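# Move shorts from hanger to basket, then rehang hanger

## Task

Remove the shorts from their hanger and lower them into the basket so that none of the cloth ends up outside. If the shorts, or a third or more of them, fall in from above the rim, the task may fail, even if a gripper still holds part of them. Cloth left draped over the rim reduces the score. Then put the hanger back on the rail. At the end, any other hanger must still be on the rail and the rack must be standing upright.

## Robot and tools

Robot: two arms, left_arm and right_arm, each with a parallel two-finger gripper. The fingers point along the gripper's +z axis and close along its y axis. end_effector_position is the point between the finger pads, just behind the tips.

Frames: the scene frame has its origin at table-top height, midway between the nominal bases. +x points out over the table, +z points up, and left_arm sits on the +y side. Arm names do not match image sides. The calibrated bases are left_arm at (-0.043, +0.232, 0) m and right_arm at (-0.007, -0.284, 0) m, each turned only slightly about z. Hand poses, velocities, targets and wrist-camera poses are given in that arm's own base frame. Fixed cameras and the table use the scene frame. Offsets run along each Hand target's own axes.

Row layout, used by both execute_actions and move: 14 numbers, each in [-1, 1], always including both arms. The order is left_arm dx, dy, dz, rx, ry, rz, opening, then the same seven for right_arm. dx..rz are an offset from that arm's Hand target at the start of the action or move, not an absolute pose. 1.0 equals 0.6 m, or 180 degrees for rotations. rx, ry, rz form a single rotation vector. Sending the same offset again moves the arm further. Six zeros re-command the current Hand target. Opening is absolute: +1 fully open (about 87 mm between pads), +0.5 about 69 mm, 0 about 43 mm, -0.5 about 18 mm, -1 closed. A 0 is a real command, so to keep a gripper unchanged, repeat its current value.

Tools:
- execute_actions(actions, cameras): actions is a list of actions. Each action is a table of up to 15 rows, one per 1/30 s step; if there are fewer rows, the last row is held. Every row counts from the start pose of its action. Images come back only if actions is empty or cameras names them. An empty list also reports status.
- move(target, speed, blend, opening_speed, blocking, cameras): target is one 14-number row, or up to 15 rows. All rows are offsets from the same starting Hand targets, not chained. speed is in m/s, 0.002 to 2.9, default 0.25, either one value or one per target; rotation is capped at twice that in rad/s. blend, in metres, rounds corners at intermediate targets; 0 stops at each. opening_speed is in scale units per second and must be at least 0.2. blocking=false returns after about 0.5 s while the move keeps running. A move is capped at 10 s in total and uses about one action per 0.5 s. It does not avoid obstacles or the other arm.
- wait(seconds 0 to 10): lets time pass while holding the last commands.
- stop(): brakes a running move. This needs some distance, more after a fast move.
- zoom_image(camera, region=[x0,y0,x1,y1]): region is in pixels, at most 504 by 504, from the latest image of that camera.
- read_manual(section="licences"): licence texts only.
- finished_scene(scene): ends scene 1 or 2. Make no further calls in that reply.

Cameras: cam_head_left, cam_head_right, cam_high and cam_low (504x504 each), plus cam_left_wrist and cam_right_wrist (896x504 each).

Results: each arm reports end_effector_position (m) and end_effector_quat_wxyz in its base frame, its Hand target (the next offsets start from this), Joint positions, velocities and torques, and grip_measured. grip_measured is on the same scale as the opening you command. The move: line gives the outcome: done, off_target, moving, held or fault. limits=paced means the pose was clipped; limits=held means steps were withheld. Neither done nor off_target tells you whether the arm is touching anything. MOTOR HOT appears at 75 °C. At 90 °C an OVER-TEMPERATURE FAULT folds that arm away for the rest of the scene, and at 100 °C it collapses. Holding loads, staying stretched out or pushing against something heats the motors.

Behaviour: friction and gravity can leave a gripper short, low or tilted, especially at long reach. Check the pose after each move and correct with an offset. Orientation commands are clipped to 40 degrees from the measured orientation at each step. To grip, command an opening about 0.04 below the grip_measured reading at first contact. Close gently, because fast closes squeeze hard.

Avoid: dropping the shorts into the basket from above the rim, and leaving cloth over the edge. Lower them inside before releasing. Do not knock hangers off the rail, tip the rack, or push anything off the table. Do not strike fixed or heavy objects. Keep the arms from touching each other; the clearance check does not cover grippers or wrist cameras, and a gripper closing on the other arm's fingers counts as a press. Do not route paths near an arm's own base. Avoid fast moves into contact. An arm blocked by something keeps pushing until you command its target back.

Each tool is called after "Request:" as name([rows], argument=value, ...), one row to a line, values as JSON.

## Session

Request:
execute_actions(actions=[])

Scene clock: 0.00 s.
left_arm: end_effector_position=(+0.1464, +0.0000, +0.0785) grip_measured=+1.000 end_effector_quat_wxyz=(+0.383, +0.000, +0.924, +0.000) | right_arm: end_effector_position=(+0.1464, +0.0000, +0.0785) grip_measured=+0.969 end_effector_quat_wxyz=(+0.383, +0.000, +0.924, +0.000)
Joint positions: left_arm=[0 0.283 0.438 -0.94 0 0 1] | right_arm=[0 0.283 0.438 -0.94 0 0 0.984]
Joint velocities: within noise
Joint torques (N m): no reading
Heat: left arm: 40 °C; right arm: 43 °C.
Hand target: left_arm +0.1457, +0.0000, +0.0796; +0.382, +0.000, +0.924, +0.000 | right_arm +0.1470, +0.0000, +0.0810; +0.385, +0.000, +0.923, +0.000
Tool commands: left_gripper/opening=+1.0 right_gripper/opening=+1.0

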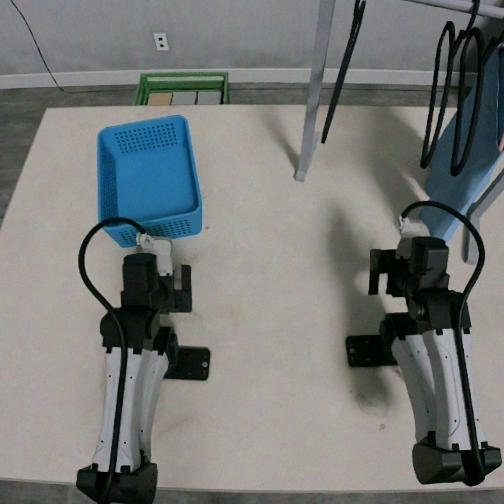

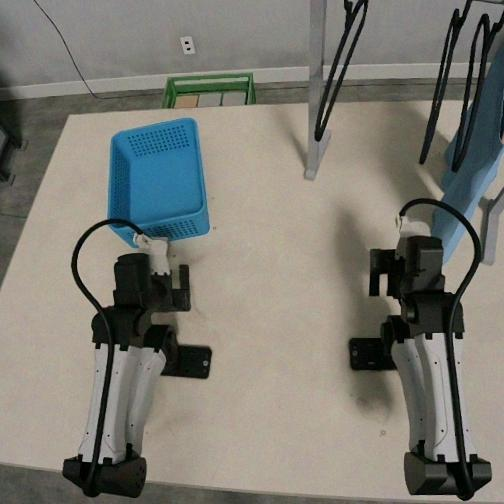

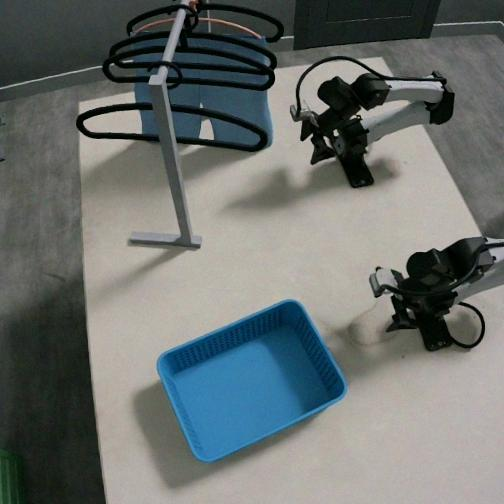

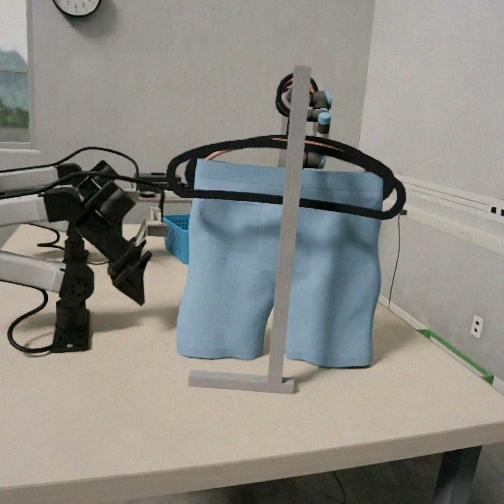

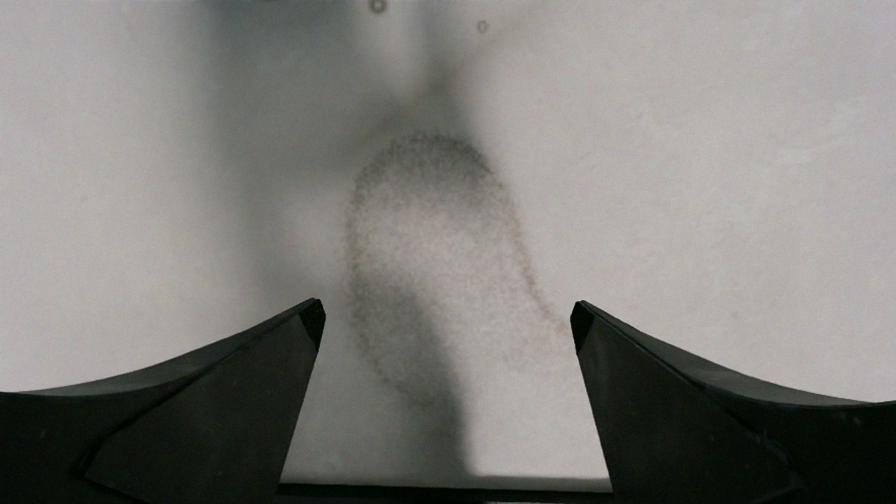

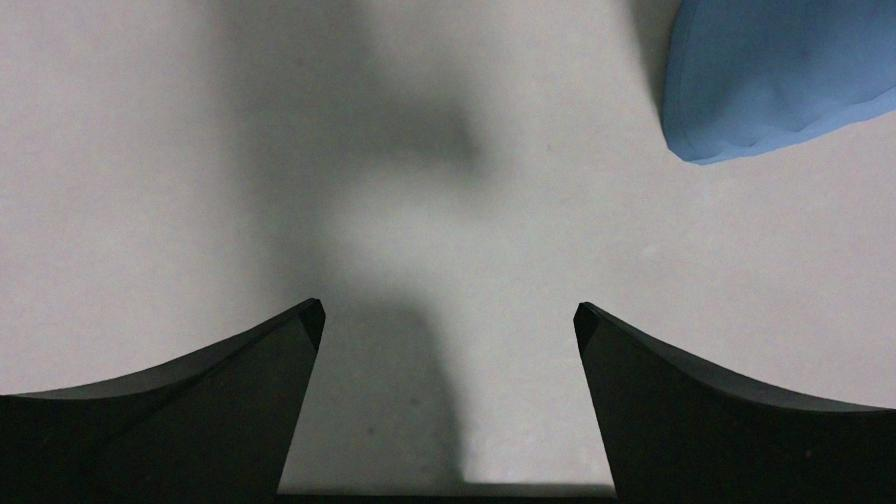

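Request:
zoom_image(camera="cam_high", region=[60, 0, 310, 160])

Request:
zoom_image(camera="cam_low", region=[150, 50, 420, 240])

Request:
zoom_image(camera="cam_head_left", region=[280, 0, 504, 280])

Scaled by 2.016 from the camera's 504x504 image, which has a finer 720x720 frame.

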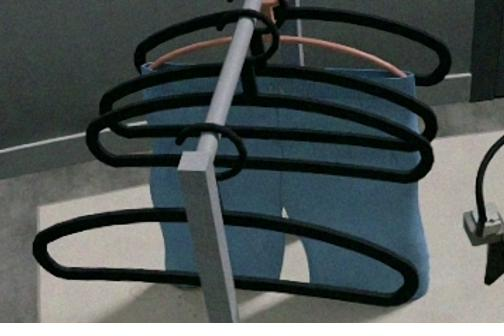

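Scaled by 1.867 from the camera's 504x504 image, which has a finer 720x720 frame.

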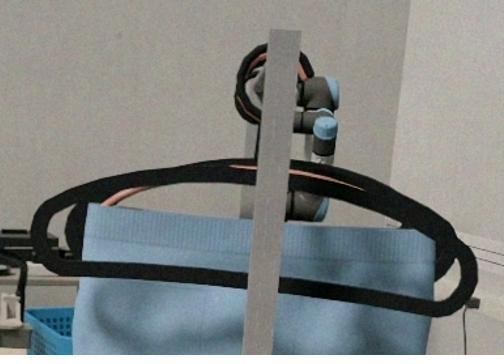

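Scaled by 1.800 from the camera's 504x504 image, which has a finer 720x720 frame.

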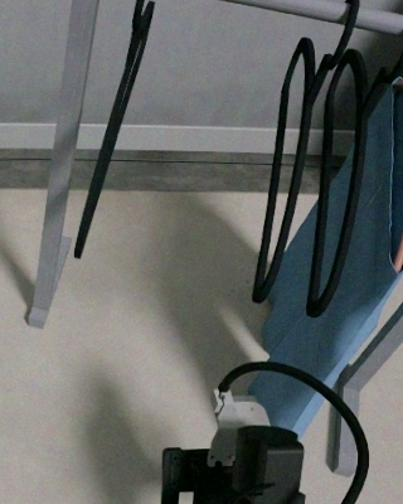

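Request:
move(target=[0,0,0,0,0,0,1,-0.2357,0,-0.2357,0,-0.498,0,1], speed=0.3, cameras=["cam_right_wrist"])

Scene clock: 76.03 s.
left_arm: end_effector_position=(+0.1464, +0.0000, +0.0785) grip_measured=+1.000 end_effector_quat_wxyz=(+0.383, +0.000, +0.924, +0.000) | right_arm: end_effector_position=(+0.1494, +0.0000, +0.2711) grip_measured=+0.969 end_effector_quat_wxyz=(+0.691, +0.000, +0.723, +0.000)
Joint positions: left_arm=[0 0.283 0.438 -0.94 0 0 1] | right_arm=[0 0.019 0.732 -0.759 0 0 0.984]
Joint torques (N m): left_arm=[0.13 2.22 7.32 1.54 -0.1 -0.03] | right_arm=[0.18 3.12 6.41 2.07 0.03 0.11]
Heat: left arm: 46 °C; right arm: 46 °C.
Hand target: left_arm +0.1458, +0.0000, +0.0796; +0.382, +0.000, +0.924, +0.000 | right_arm +0.1459, +0.0000, +0.2810; +0.896, +0.000, +0.444, +0.000
Off the commanded pose: left_arm 0.001 m, 0 deg | right_arm 0.011 m, 48 deg; orientation clipped.
shoulder posture changed (right arm): the wrist came as close to joint 1's axis as it can, and the arm is now in the other of its two shoulder postures.
joint sent to its limit (right arm) — joint 2 (shoulder), lower limit. The joint targets are off in orientation, not in position.
move: off_target (right_arm); limits=paced
Images, in order (width x height): cam_right_wrist 896x504.

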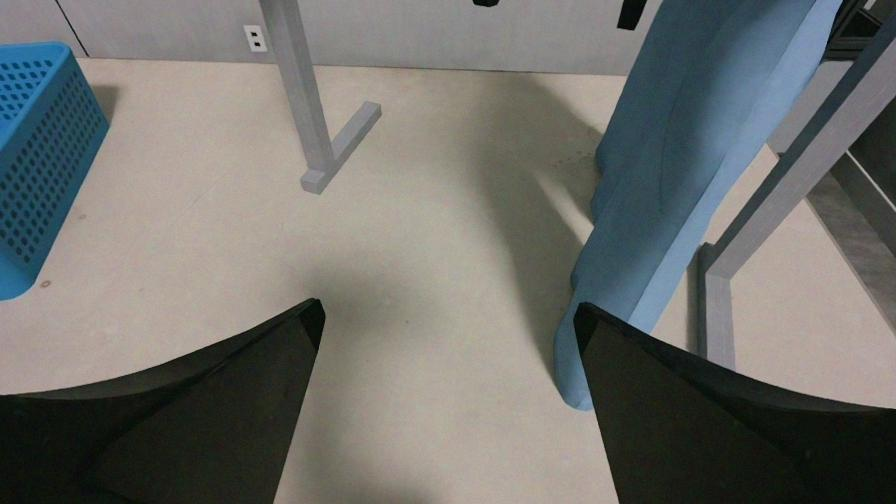

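Request:
move(target=[0,0,0,0,0,0,1,-0.0526,0.1667,0.258,-0.1623,0.1623,-0.4808,1], speed=0.3, cameras=["cam_right_wrist"])

Scene clock: 121.10 s.
left_arm: end_effector_position=(+0.1464, +0.0000, +0.0785) grip_measured=+1.000 end_effector_quat_wxyz=(+0.383, +0.000, +0.924, +0.000) | right_arm: end_effector_position=(+0.2485, +0.0992, +0.3988) grip_measured=+0.969 end_effector_quat_wxyz=(+0.497, -0.500, +0.503, -0.500)
Joint positions: left_arm=[0 0.283 0.438 -0.94 0 0 1] | right_arm=[1.094 0.865 0.975 -0.125 1.1 -1.558 0.984]
Joint torques (N m): left_arm=[0.14 2.24 7.32 1.54 -0.1 -0.03] | right_arm=[-0.44 -0.4 6.83 1.8 -0.11 0.07]
Heat: left arm: 46 °C; right arm: 49 °C.
Hand target: left_arm +0.1458, +0.0000, +0.0796; +0.382, +0.000, +0.924, +0.000 | right_arm +0.2500, +0.1001, +0.3997; +0.499, -0.500, +0.500, -0.500
Off the commanded pose: left_arm 0.001 m, 0 deg | right_arm 0.002 m, 0 deg.
shoulder posture changed (right arm): the wrist came as close to joint 1's axis as it can, and the arm is now in the other of its two shoulder postures.
move: done
Images, in order (width x height): cam_right_wrist 896x504.

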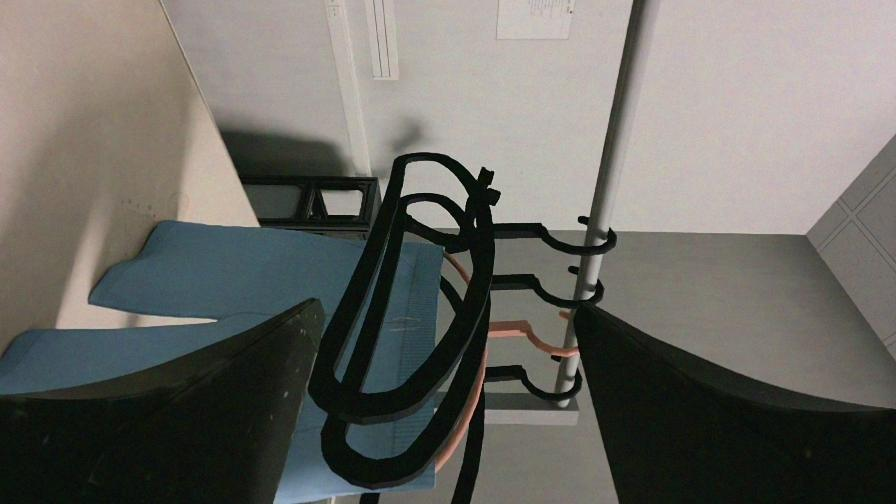

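Request:
zoom_image(camera="cam_right_wrist", region=[380, 180, 640, 504])

Scaled by 1.556 from the camera's 896x504 image, which has a finer 1280x720 frame.

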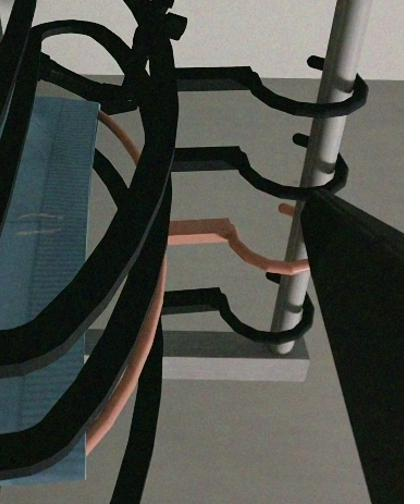

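Request:
move(target=[0,0,0,0,0,0,1,0.4035,0.1,-0.065,0.1739,0.1739,0.4777,0], speed=0.25, cameras=["cam_right_wrist", "cam_low", "cam_high"])

Scene clock: 433.23 s.
left_arm: end_effector_position=(+0.1464, +0.0000, +0.0785) grip_measured=+1.000 end_effector_quat_wxyz=(+0.383, +0.000, +0.924, +0.000) | right_arm: end_effector_position=(+0.2105, -0.1428, +0.3349) grip_measured=+0.000 end_effector_quat_wxyz=(+0.662, +0.240, +0.665, -0.248)
Joint positions: left_arm=[0 0.283 0.438 -0.94 0 0 1] | right_arm=[-0.357 0.529 0.829 -0.3 0.348 -0.012 0.5]
Joint torques (N m): left_arm=[0.12 2.22 7.31 1.55 -0.1 -0.03] | right_arm=[-0.44 2.35 8.92 1.77 -0.12 0.21]
Heat: left arm: 49 °C; right arm: 51 °C.
Hand target: left_arm +0.1458, +0.0000, +0.0796; +0.382, +0.000, +0.924, +0.000 | right_arm +0.2109, -0.1421, +0.3399; +0.664, +0.242, +0.665, -0.242
Off the commanded pose: left_arm 0.001 m, 0 deg | right_arm 0.005 m, 1 deg.
move: done
Images, in order (width x height): cam_high 504x504, cam_low 504x504, cam_right_wrist 896x504.

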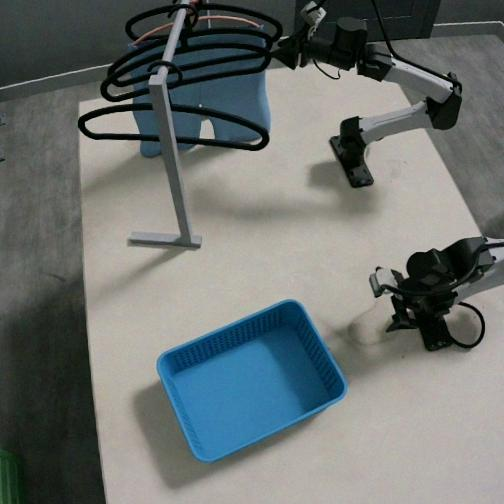

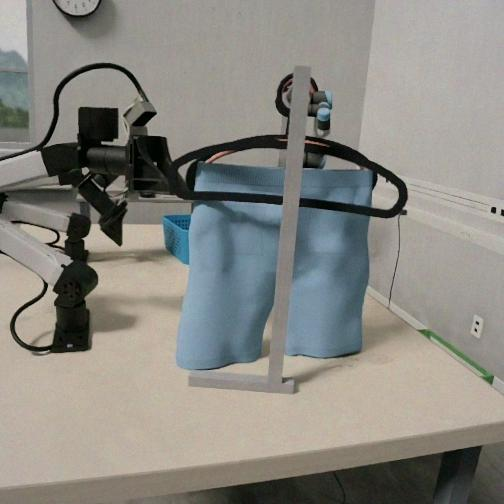

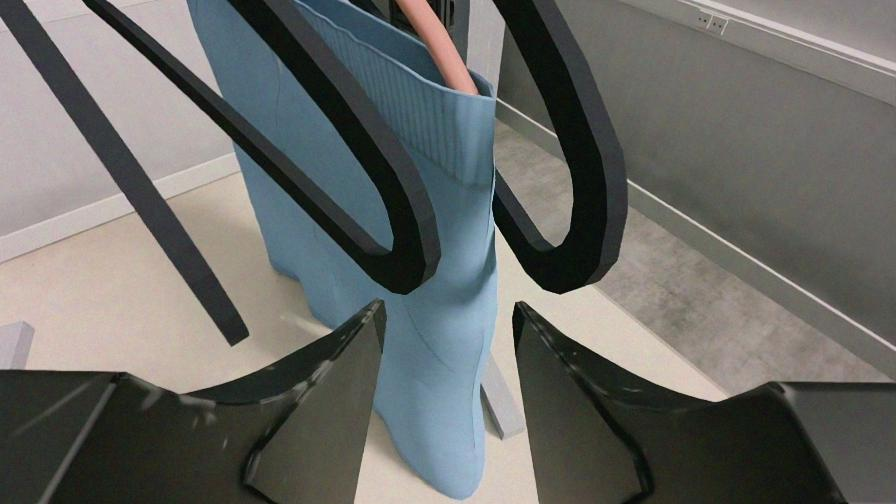

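Request:
move(target=[0,0,0,0,0,0,1,0.09,0,0,0,0,0,0], speed=0.2, cameras=["cam_right_wrist"])

Scene clock: 471.37 s.
left_arm: end_effector_position=(+0.1464, +0.0000, +0.0785) grip_measured=+1.000 end_effector_quat_wxyz=(+0.383, +0.000, +0.924, +0.000) | right_arm: end_effector_position=(+0.2105, -0.1425, +0.2845) grip_measured=+0.000 end_effector_quat_wxyz=(+0.657, +0.240, +0.670, -0.247)
Joint positions: left_arm=[0 0.283 0.438 -0.94 0 0 1] | right_arm=[-0.357 0.429 0.624 -0.209 0.346 -0.011 0.5]
Joint torques (N m): left_arm=[0.1 2.26 7.32 1.55 -0.1 -0.02] | right_arm=[-0.57 0.98 6.42 2.02 -0.11 0.19]
Heat: left arm: 49 °C; right arm: 53 °C.
Hand target: left_arm +0.1458, +0.0000, +0.0796; +0.382, +0.000, +0.924, +0.000 | right_arm +0.2108, -0.1422, +0.2859; +0.664, +0.242, +0.665, -0.242
Off the commanded pose: left_arm 0.001 m, 0 deg | right_arm 0.001 m, 1 deg.
move: done
Images, in order (width x height): cam_right_wrist 896x504.

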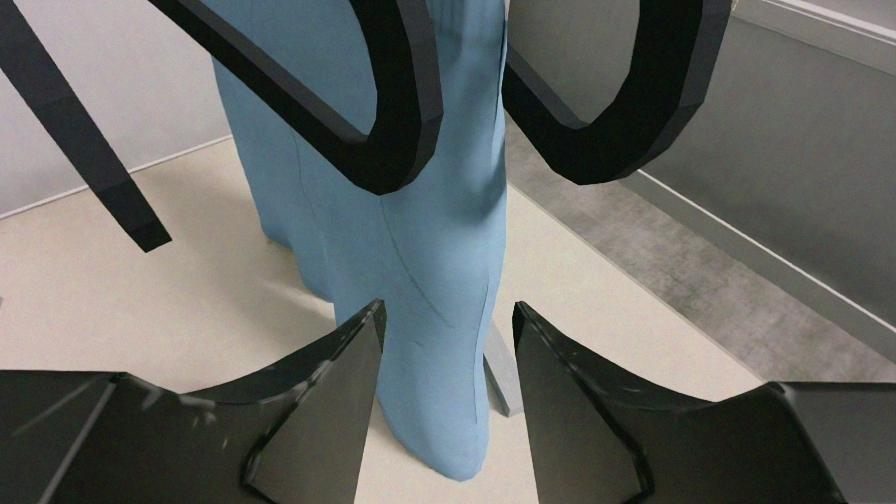

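Request:
move(target=[0,0,0,0,0,0,1,0.049,-0.0295,0.0258,-0.0667,0,0,0], speed=0.15, cameras=["cam_right_wrist", "cam_low"])

Scene clock: 507.93 s.
left_arm: end_effector_position=(+0.1464, +0.0000, +0.0785) grip_measured=+1.000 end_effector_quat_wxyz=(+0.383, +0.000, +0.924, +0.000) | right_arm: end_effector_position=(+0.2097, -0.1647, +0.2605) grip_measured=+0.000 end_effector_quat_wxyz=(+0.686, +0.168, +0.685, -0.178)
Joint positions: left_arm=[0 0.283 0.438 -0.94 0 0 1] | right_arm=[-0.969 0.45 0.502 -0.047 -0.474 -0.011 0.5]
Joint torques (N m): left_arm=[0.13 2.25 7.31 1.54 -0.1 -0.03] | right_arm=[-0.39 2.03 6.45 2 -0.11 0.19]
Heat: left arm: 49 °C; right arm: 56 °C.
Hand target: left_arm +0.1458, +0.0000, +0.0796; +0.382, +0.000, +0.924, +0.000 | right_arm +0.2113, -0.1656, +0.2565; +0.686, +0.171, +0.687, -0.171
Off the commanded pose: left_arm 0.001 m, 0 deg | right_arm 0.004 m, 1 deg.
move: done
Images, in order (width x height): cam_low 504x504, cam_right_wrist 896x504.

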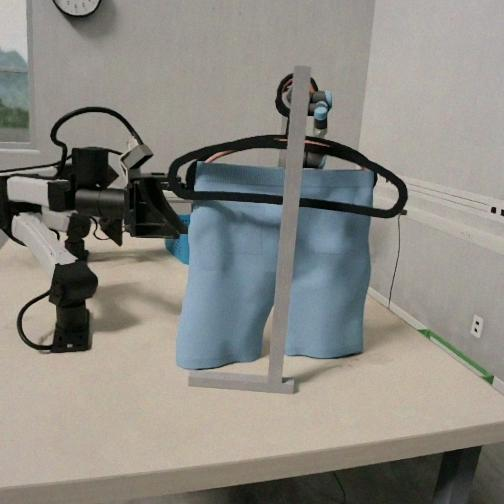

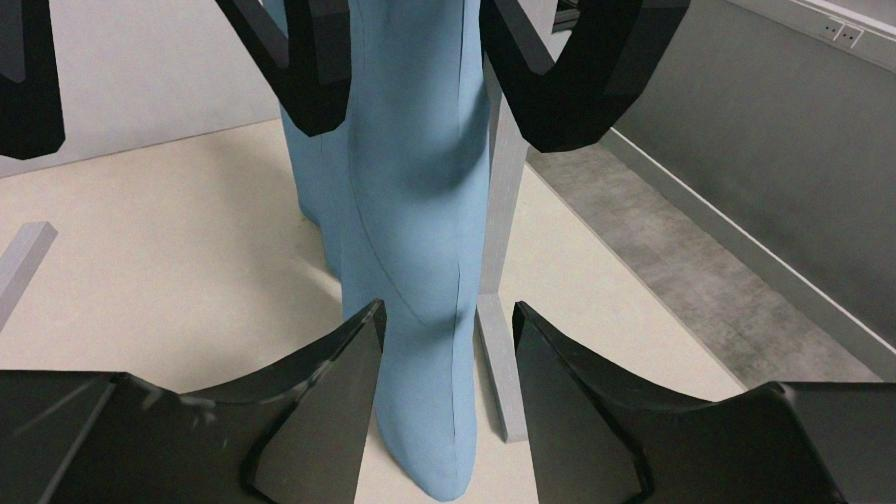

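Request:
move(target=[0,0,0,0,0,0,1,0.0,0.0,0.06,0,0,0,0], speed=0.1, cameras=["cam_right_wrist", "cam_low"])

Scene clock: 514.47 s.
left_arm: end_effector_position=(+0.1464, +0.0000, +0.0785) grip_measured=+1.000 end_effector_quat_wxyz=(+0.383, +0.000, +0.924, +0.000) | right_arm: end_effector_position=(+0.2416, -0.1811, +0.2521) grip_measured=+0.000 end_effector_quat_wxyz=(+0.682, +0.168, +0.692, -0.170)
Joint positions: left_arm=[0 0.283 0.438 -0.94 0 0 1] | right_arm=[-0.856 0.635 0.502 0.119 -0.374 -0.011 0.5]
Joint torques (N m): left_arm=[0.14 2.24 7.34 1.55 -0.1 -0.03] | right_arm=[0.79 0.8 8.29 2.03 0.16 0.2]
Heat: left arm: 49 °C; right arm: 56 °C.
Hand target: left_arm +0.1458, +0.0000, +0.0796; +0.382, +0.000, +0.924, +0.000 | right_arm +0.2430, -0.1826, +0.2565; +0.686, +0.171, +0.687, -0.171
Off the commanded pose: left_arm 0.001 m, 0 deg | right_arm 0.005 m, 1 deg.
move: done
Images, in order (width x height): cam_low 504x504, cam_right_wrist 896x504.

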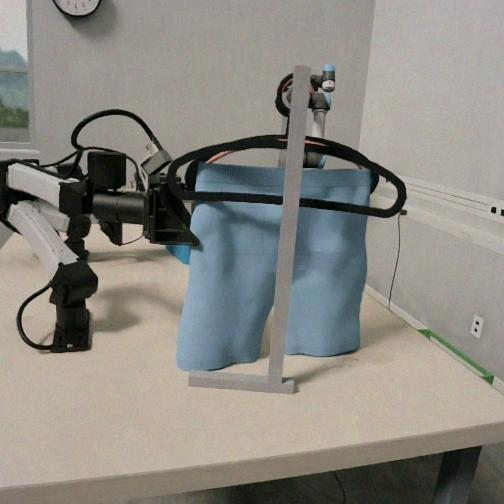

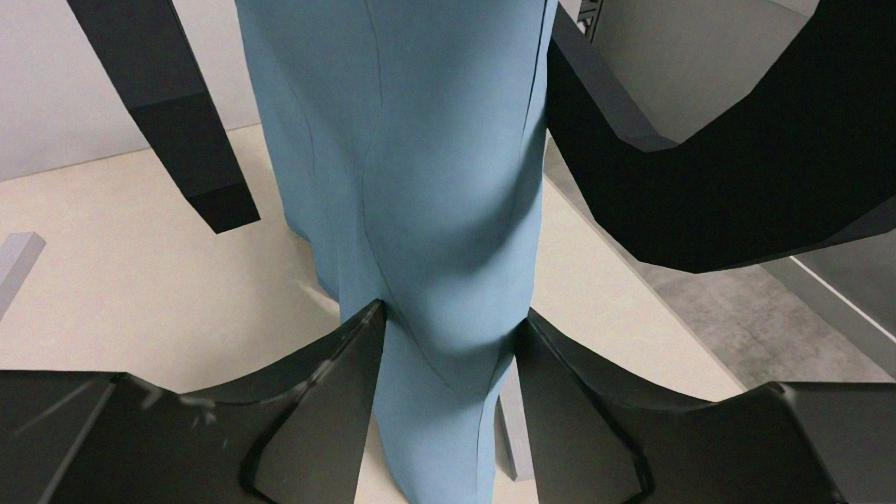

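Request:
move([
  [0,0,0,0,0,0,1,0.0,0.0,0.018,0,0,0,0],
  [0,0,0,0,0,0,1,0.0,0.0,0.018,0,0,0,-1],
], speed=0.1, opening_speed=1.0, cameras=["cam_right_wrist", "cam_low"])

Scene clock: 523.27 s.
left_arm: end_effector_position=(+0.1464, +0.0000, +0.0785) grip_measured=+1.000 end_effector_quat_wxyz=(+0.383, +0.000, +0.924, +0.000) | right_arm: end_effector_position=(+0.2507, -0.1864, +0.2488) grip_measured=-0.957 end_effector_quat_wxyz=(+0.680, +0.169, +0.693, -0.169)
Joint positions: left_arm=[0 0.283 0.438 -0.94 0 0 1] | right_arm=[-0.83 0.69 0.502 0.17 -0.347 -0.011 0.021]
Joint torques (N m): left_arm=[0.13 2.24 7.32 1.54 -0.1 -0.03] | right_arm=[0.84 0.51 9.22 1.99 0.15 0.2]
Heat: left arm: 49 °C; right arm: 55 °C.
Hand target: left_arm +0.1458, +0.0000, +0.0796; +0.382, +0.000, +0.924, +0.000 | right_arm +0.2526, -0.1877, +0.2564; +0.686, +0.171, +0.687, -0.171
Off the commanded pose: left_arm 0.001 m, 0 deg | right_arm 0.008 m, 1 deg.
move: done
Images, in order (width x height): cam_low 504x504, cam_right_wrist 896x504.

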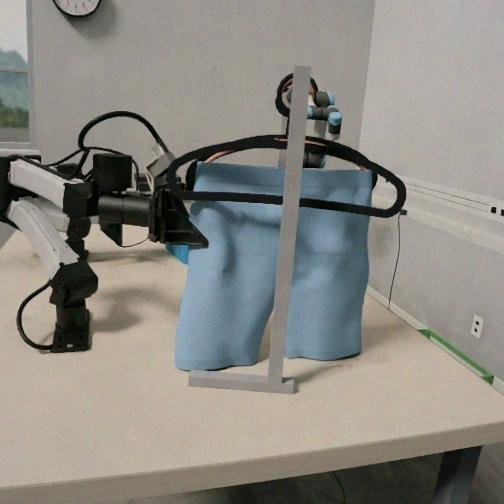

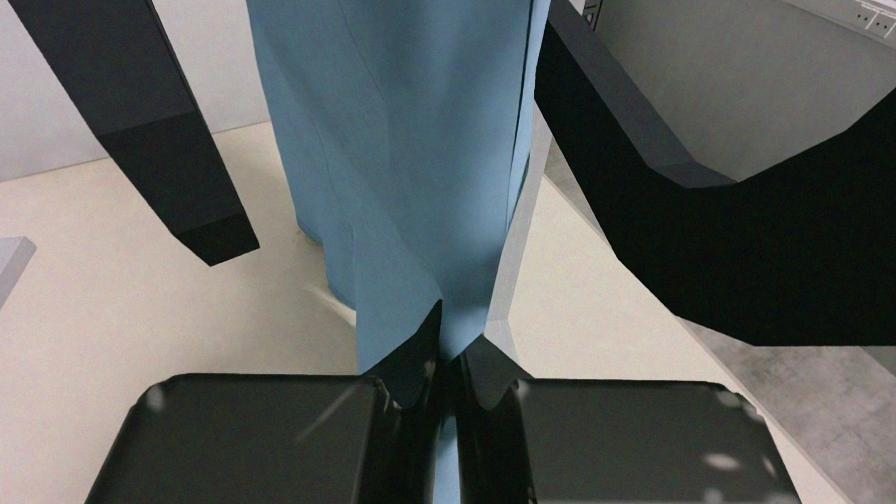

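Request:
move(target=[0,0,0,0,0,0,1,0.083,0.0,-0.04,0,0,0,-1], speed=0.1, cameras=["cam_right_wrist", "cam_low", "cam_high"])

Scene clock: 527.83 s.
left_arm: end_effector_position=(+0.1464, +0.0000, +0.0785) grip_measured=+1.000 end_effector_quat_wxyz=(+0.383, +0.000, +0.924, +0.000) | right_arm: end_effector_position=(+0.2320, -0.1766, +0.2023) grip_measured=-0.957 end_effector_quat_wxyz=(+0.679, +0.173, +0.693, -0.170)
Joint positions: left_arm=[0 0.283 0.438 -0.94 0 0 1] | right_arm=[-0.881 0.56 0.302 0.236 -0.392 -0.01 0.022]
Joint torques (N m): left_arm=[0.13 2.25 7.32 1.55 -0.1 -0.03] | right_arm=[-0.38 -0.32 7.51 2.03 -0.05 0.18]
Heat: left arm: 49 °C; right arm: 55 °C.
Hand target: left_arm +0.1458, +0.0000, +0.0796; +0.382, +0.000, +0.924, +0.000 | right_arm +0.2313, -0.1764, +0.2068; +0.686, +0.171, +0.686, -0.171
Off the commanded pose: left_arm 0.001 m, 0 deg | right_arm 0.004 m, 1 deg.
move: done
Images, in order (width x height): cam_high 504x504, cam_low 504x504, cam_right_wrist 896x504.

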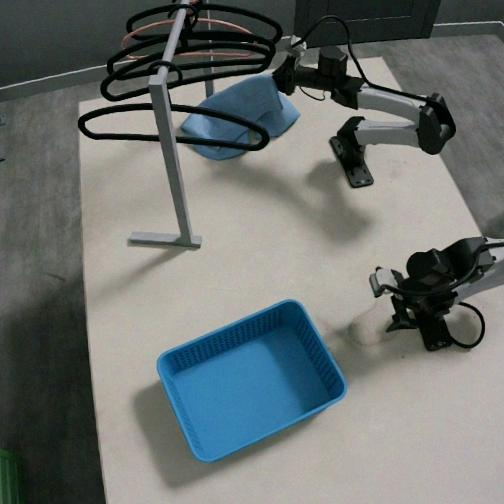

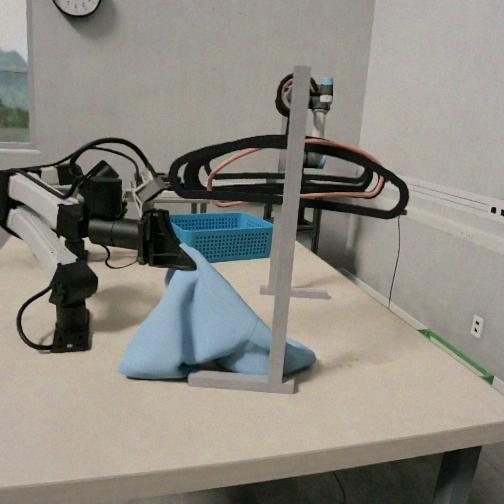

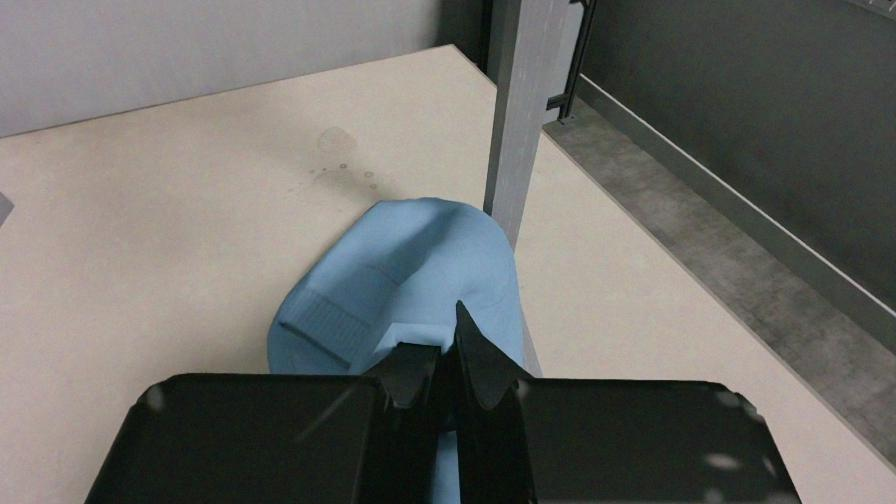

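Request:
move([
  [0,0,0,0,0,0,1,-0.072,0.4214,-0.1885,0,0,0,-1],
  [-0.452,0.033,-0.137,0,0,0,1,-0.4053,0.681,-0.232,0,0,0,-1],
], speed=0.25, blend=[0.05, 0], cameras=["all"])

Scene clock: 540.67 s.
left_arm: end_effector_position=(+0.2810, +0.0205, +0.3263) grip_measured=+1.000 end_effector_quat_wxyz=(+0.384, -0.007, +0.923, +0.004) | right_arm: end_effector_position=(+0.3026, +0.2486, +0.4432) grip_measured=-0.957 end_effector_quat_wxyz=(+0.693, +0.136, +0.693, -0.145)
Joint positions: left_arm=[0.1 1.279 1.755 -1.26 0.058 0.061 1] | right_arm=[1.153 1.654 1.821 -0.056 1.552 -0.122 0.022]
Joint torques (N m): left_arm=[0.65 -2.25 7.84 1.4 0.08 0.13] | right_arm=[0.69 -5.2 9.29 1.26 0.02 0.01]
Heat: left arm: 49 °C; right arm: 55 °C.
Hand target: left_arm +0.2798, +0.0198, +0.3291; +0.382, +0.000, +0.924, +0.000 | right_arm +0.3006, +0.2498, +0.4496; +0.686, +0.171, +0.686, -0.171
Off the commanded pose: left_arm 0.003 m, 1 deg | right_arm 0.007 m, 5 deg.
joint sent to its limit (right arm) — joint 5 (wrist yaw), upper limit. The joint targets are off in orientation, not in position.
move: off_target (right_arm)

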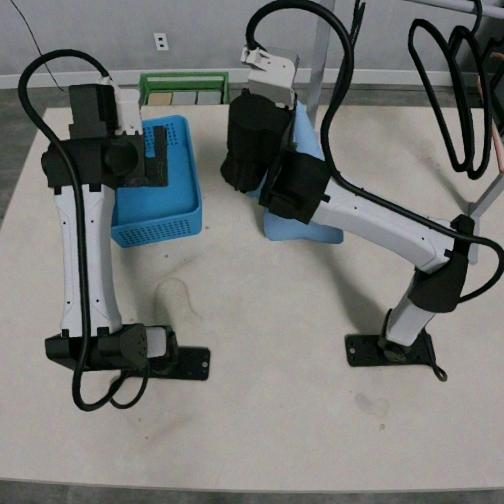

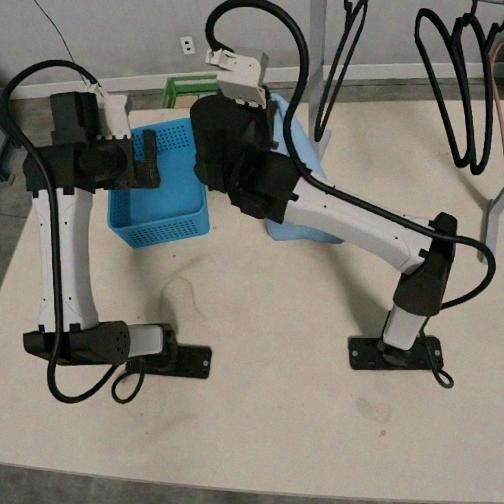

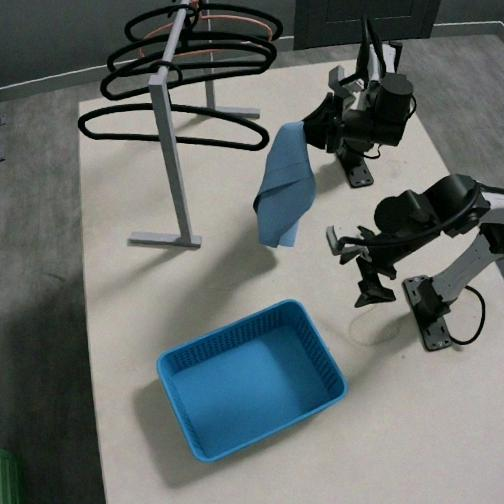

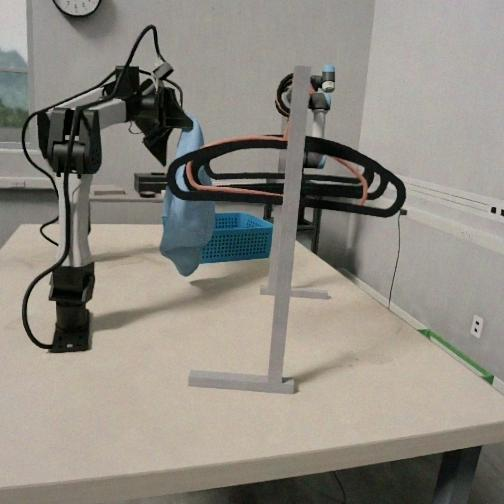

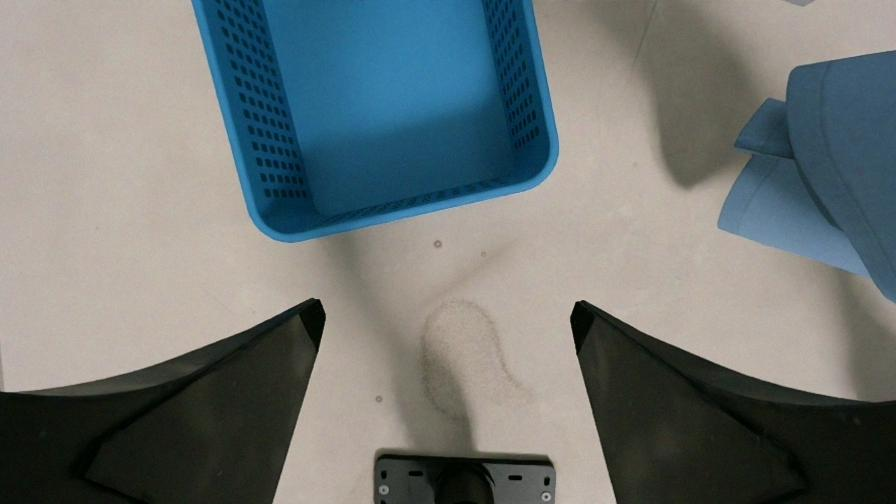

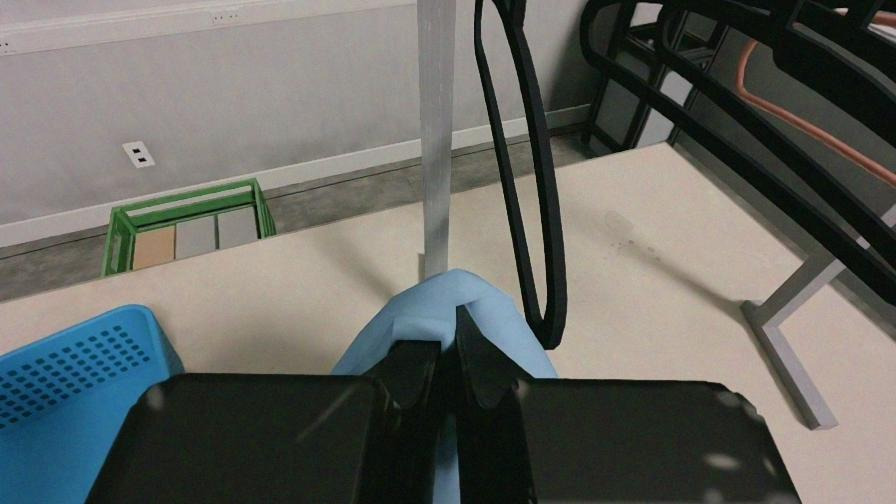

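Request:
move([
  [0,0,0,0,0,0,1,0.05,0.023,0.0433,-0.3571,0.2194,-0.1479,-1],
  [0,0,0,0,0,0,1,0.666,0.023,0.0433,-0.3571,0.2194,-0.1479,-1],
], speed=0.25, blend=[0.03, 0], cameras=["cam_right_wrist", "cam_low", "cam_left_wrist"])

Scene clock: 558.10 s.
left_arm: end_effector_position=(+0.2809, +0.0205, +0.3264) grip_measured=+1.000 end_effector_quat_wxyz=(+0.384, -0.007, +0.923, +0.004) | right_arm: end_effector_position=(+0.3287, +0.2501, +0.0564) grip_measured=-0.957 end_effector_quat_wxyz=(+0.362, -0.313, +0.868, +0.130)
Joint positions: left_arm=[0.1 1.279 1.755 -1.261 0.058 0.061 1] | right_arm=[0.638 1.649 0.936 -0.068 -0.038 -0.038 0.022]
Joint torques (N m): left_arm=[0.65 -2.22 7.84 1.39 0.08 0.13] | right_arm=[-0.23 -4.94 6.41 1.82 -0.07 0.05]
Heat: left arm: 48 °C; right arm: 53 °C.
Hand target: left_arm +0.2799, +0.0198, +0.3292; +0.382, +0.000, +0.924, +0.000 | right_arm +0.3295, +0.2497, +0.0501; +0.359, -0.316, +0.868, +0.131
Off the commanded pose: left_arm 0.003 m, 1 deg | right_arm 0.007 m, 0 deg.
elbow stopped short (right arm): the move would have taken joint 3 (elbow) straighter than the controller allows.
move: done
Images, in order (width x height): cam_low 504x504, cam_left_wrist 896x504, cam_right_wrist 896x504.

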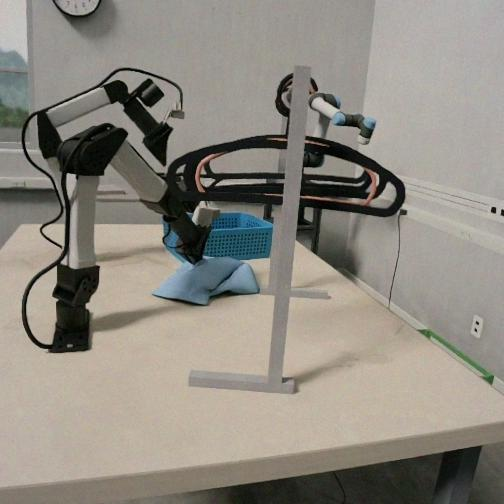

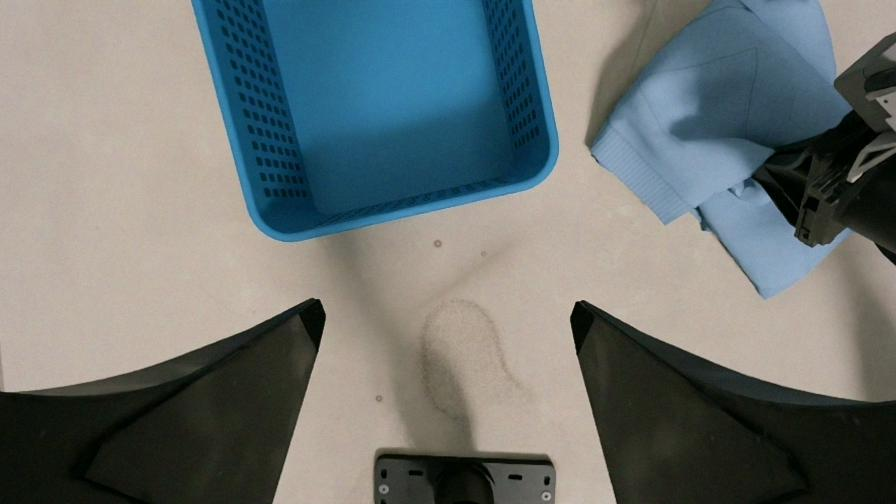

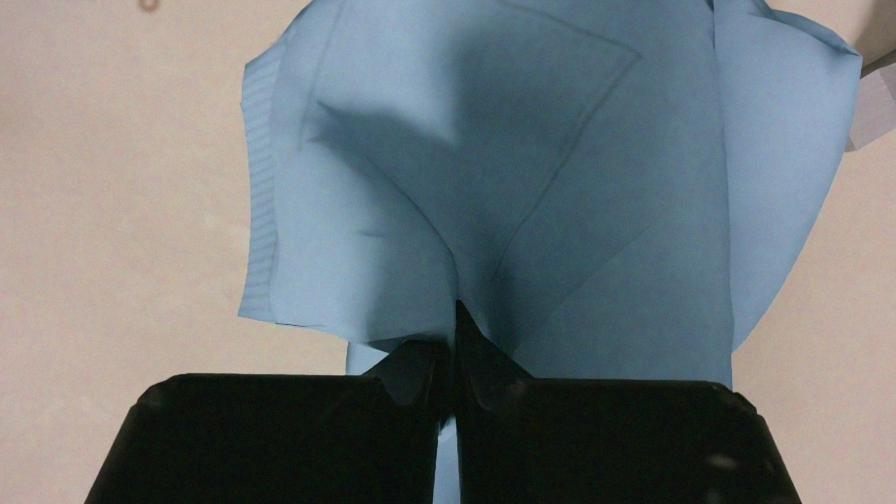

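Request:
move([
  [0,0,0,0,0,0,1,0,0,0,0,0,0,0.2],
  [0,0,0,0,0,0,1,0,0,-0.2,0,0,0,0.2],
  [0,0,0,0,0,0,1,0.071,-0.18,-0.542,0,0,0,0.2],
], speed=[0.1,0.15,0.3], blend=[0,0.04,0], opening_speed=1.5)

Request:
move(target=[0.0692,-0.508,0.3292,0.0784,0.2412,0.1897,0.6,0,0,0,0,0,0,0.2], speed=0.3, cameras=["cam_left_wrist", "cam_head_left", "cam_low"])

Scene clock: 576.17 s.
left_arm: end_effector_position=(+0.2809, +0.0205, +0.3264) grip_measured=+1.000 end_effector_quat_wxyz=(+0.384, -0.007, +0.923, +0.004) | right_arm: end_effector_position=(+0.1990, -0.0002, +0.2455) grip_measured=+0.200 end_effector_quat_wxyz=(+0.355, -0.314, +0.871, +0.128)
Joint positions: left_arm=[0.1 1.279 1.755 -1.261 0.058 0.061 1] | right_arm=[-0.438 1.066 1.339 -1.448 -0.685 -0.986 0.6]
Joint torques (N m): left_arm=[0.65 -2.22 7.84 1.39 0.07 0.13] | right_arm=[-0.46 -0.18 7.99 0.95 -0.54 0.02]
Heat: left arm: 48 °C; right arm: 54 °C.
Hand target: left_arm +0.2799, +0.0198, +0.3292; +0.382, +0.000, +0.924, +0.000 | right_arm +0.1998, -0.0001, +0.2501; +0.359, -0.316, +0.869, +0.131
Off the commanded pose: left_arm 0.003 m, 1 deg | right_arm 0.005 m, 1 deg.
move: done

Scene clock: 578.47 s.
left_arm: end_effector_position=(+0.3908, -0.2843, +0.1592) grip_measured=+0.600 end_effector_quat_wxyz=(+0.157, +0.298, +0.940, -0.044) | right_arm: end_effector_position=(+0.1989, -0.0002, +0.2455) grip_measured=+0.200 end_effector_quat_wxyz=(+0.355, -0.314, +0.871, +0.128)
Joint positions: left_arm=[-0.634 2.472 2.779 -1.55 -0.017 -0.017 0.8] | right_arm=[-0.438 1.066 1.339 -1.448 -0.685 -0.987 0.6]
Joint torques (N m): left_arm=[0.34 -11.88 7.73 0.75 0.06 0.14] | right_arm=[-0.47 -0.18 7.98 0.94 -0.53 0.02]
Heat: left arm: 48 °C; right arm: 53 °C.
Hand target: left_arm +0.3898, -0.2851, +0.1600; +0.000, +0.309, +0.951, +0.000 | right_arm +0.1999, -0.0001, +0.2501; +0.359, -0.316, +0.868, +0.131
Off the commanded pose: left_arm 0.001 m, 19 deg | right_arm 0.005 m, 1 deg.
joint sent to its limit (left arm) — joint 4 (wrist pitch), lower limit. The joint targets are off in orientation, not in position.
move: off_target (left_arm)
Images, in order (width x height): cam_head_left 504x504, cam_low 504x504, cam_left_wrist 896x504.

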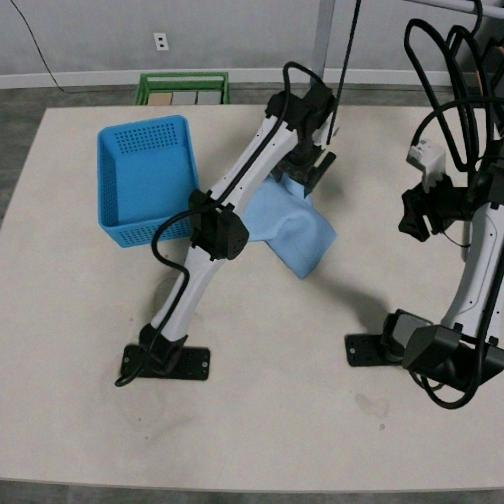

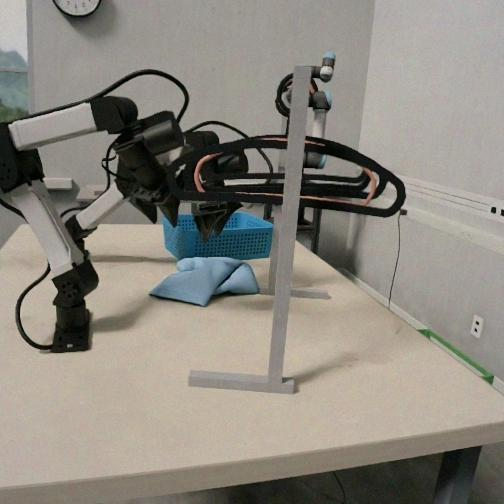

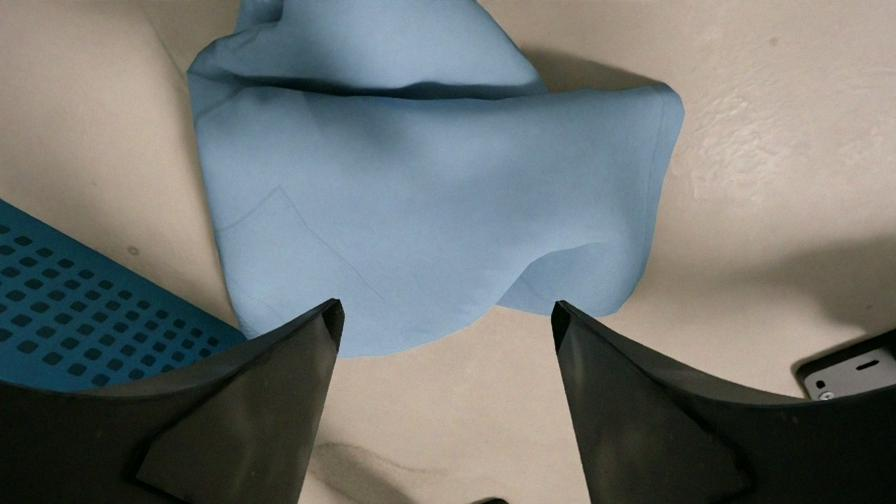

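Request:
move([
  [0.029,0.026,0.237,0,0,0,0.6,0,0,0,0,0,0,0.2],
  [0.029,0.026,0.237,0,0,0,-1,0,0,0,0,0,0,0.2],
  [0.029,0.026,0.0,0,0,0,-1,0,0,0,0,0,0,0.2],
], speed=[0.15,0.1,0.15], opening_speed=1.5, cameras=["cam_left_wrist", "cam_low", "cam_head_right"])

Scene clock: 596.60 s.
left_arm: end_effector_position=(+0.3870, -0.2648, +0.1434) grip_measured=-0.855 end_effector_quat_wxyz=(+0.119, +0.303, +0.945, -0.030) | right_arm: end_effector_position=(+0.1989, -0.0002, +0.2455) grip_measured=+0.200 end_effector_quat_wxyz=(+0.355, -0.314, +0.871, +0.128)
Joint positions: left_arm=[-0.606 2.449 2.676 -1.551 -0.012 0.016 0.072] | right_arm=[-0.438 1.066 1.339 -1.448 -0.685 -0.987 0.6]
Joint torques (N m): left_arm=[0.62 -15.28 6.64 0.62 0 0.12] | right_arm=[-0.47 -0.17 8.01 0.94 -0.53 0.02]
Heat: left arm: 48 °C; right arm: 51 °C.
Hand target: left_arm +0.3849, -0.2621, +0.1601; +0.000, +0.309, +0.951, +0.000 | right_arm +0.1999, -0.0001, +0.2501; +0.359, -0.316, +0.868, +0.131
Off the commanded pose: left_arm 0.017 m, 14 deg | right_arm 0.005 m, 1 deg.
joint sent to its limit (left arm) — joint 4 (wrist pitch), lower limit. The joint targets are off in orientation, not in position.
move: off_target (left_arm)
Images, in order (width x height): cam_head_right 504x504, cam_low 504x504, cam_left_wrist 896x504.

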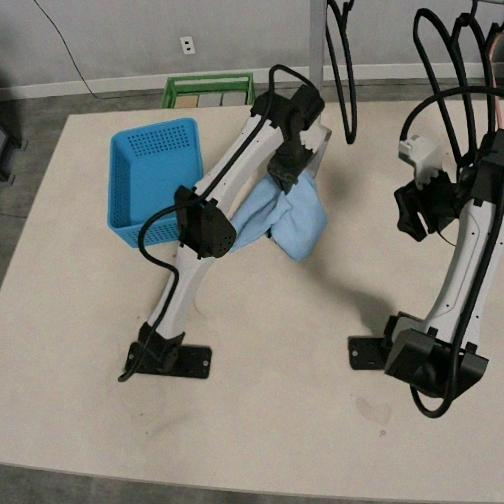

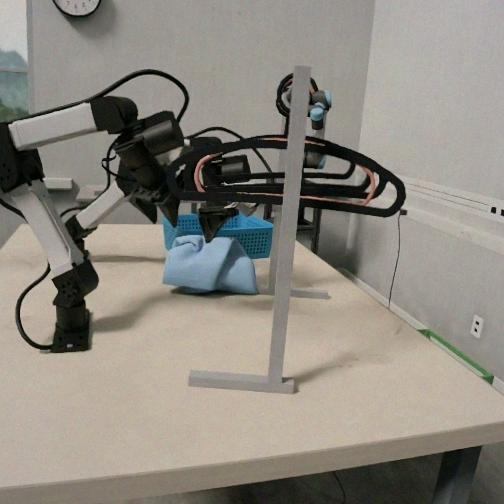

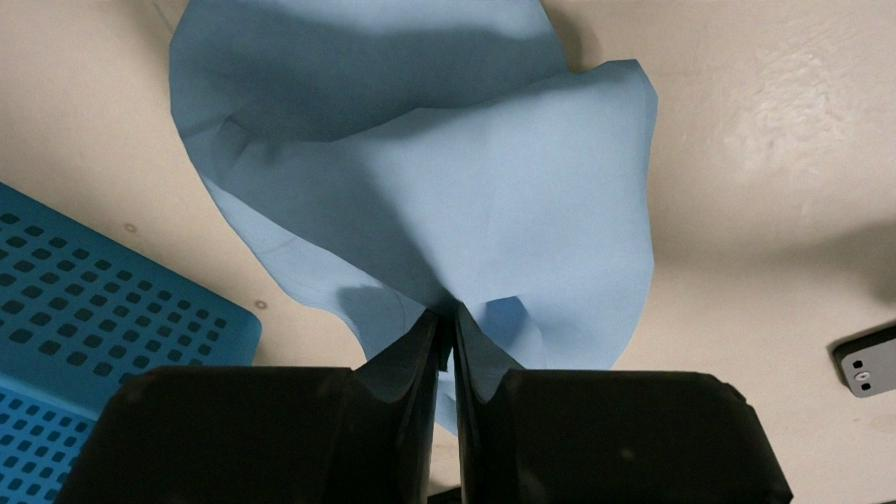

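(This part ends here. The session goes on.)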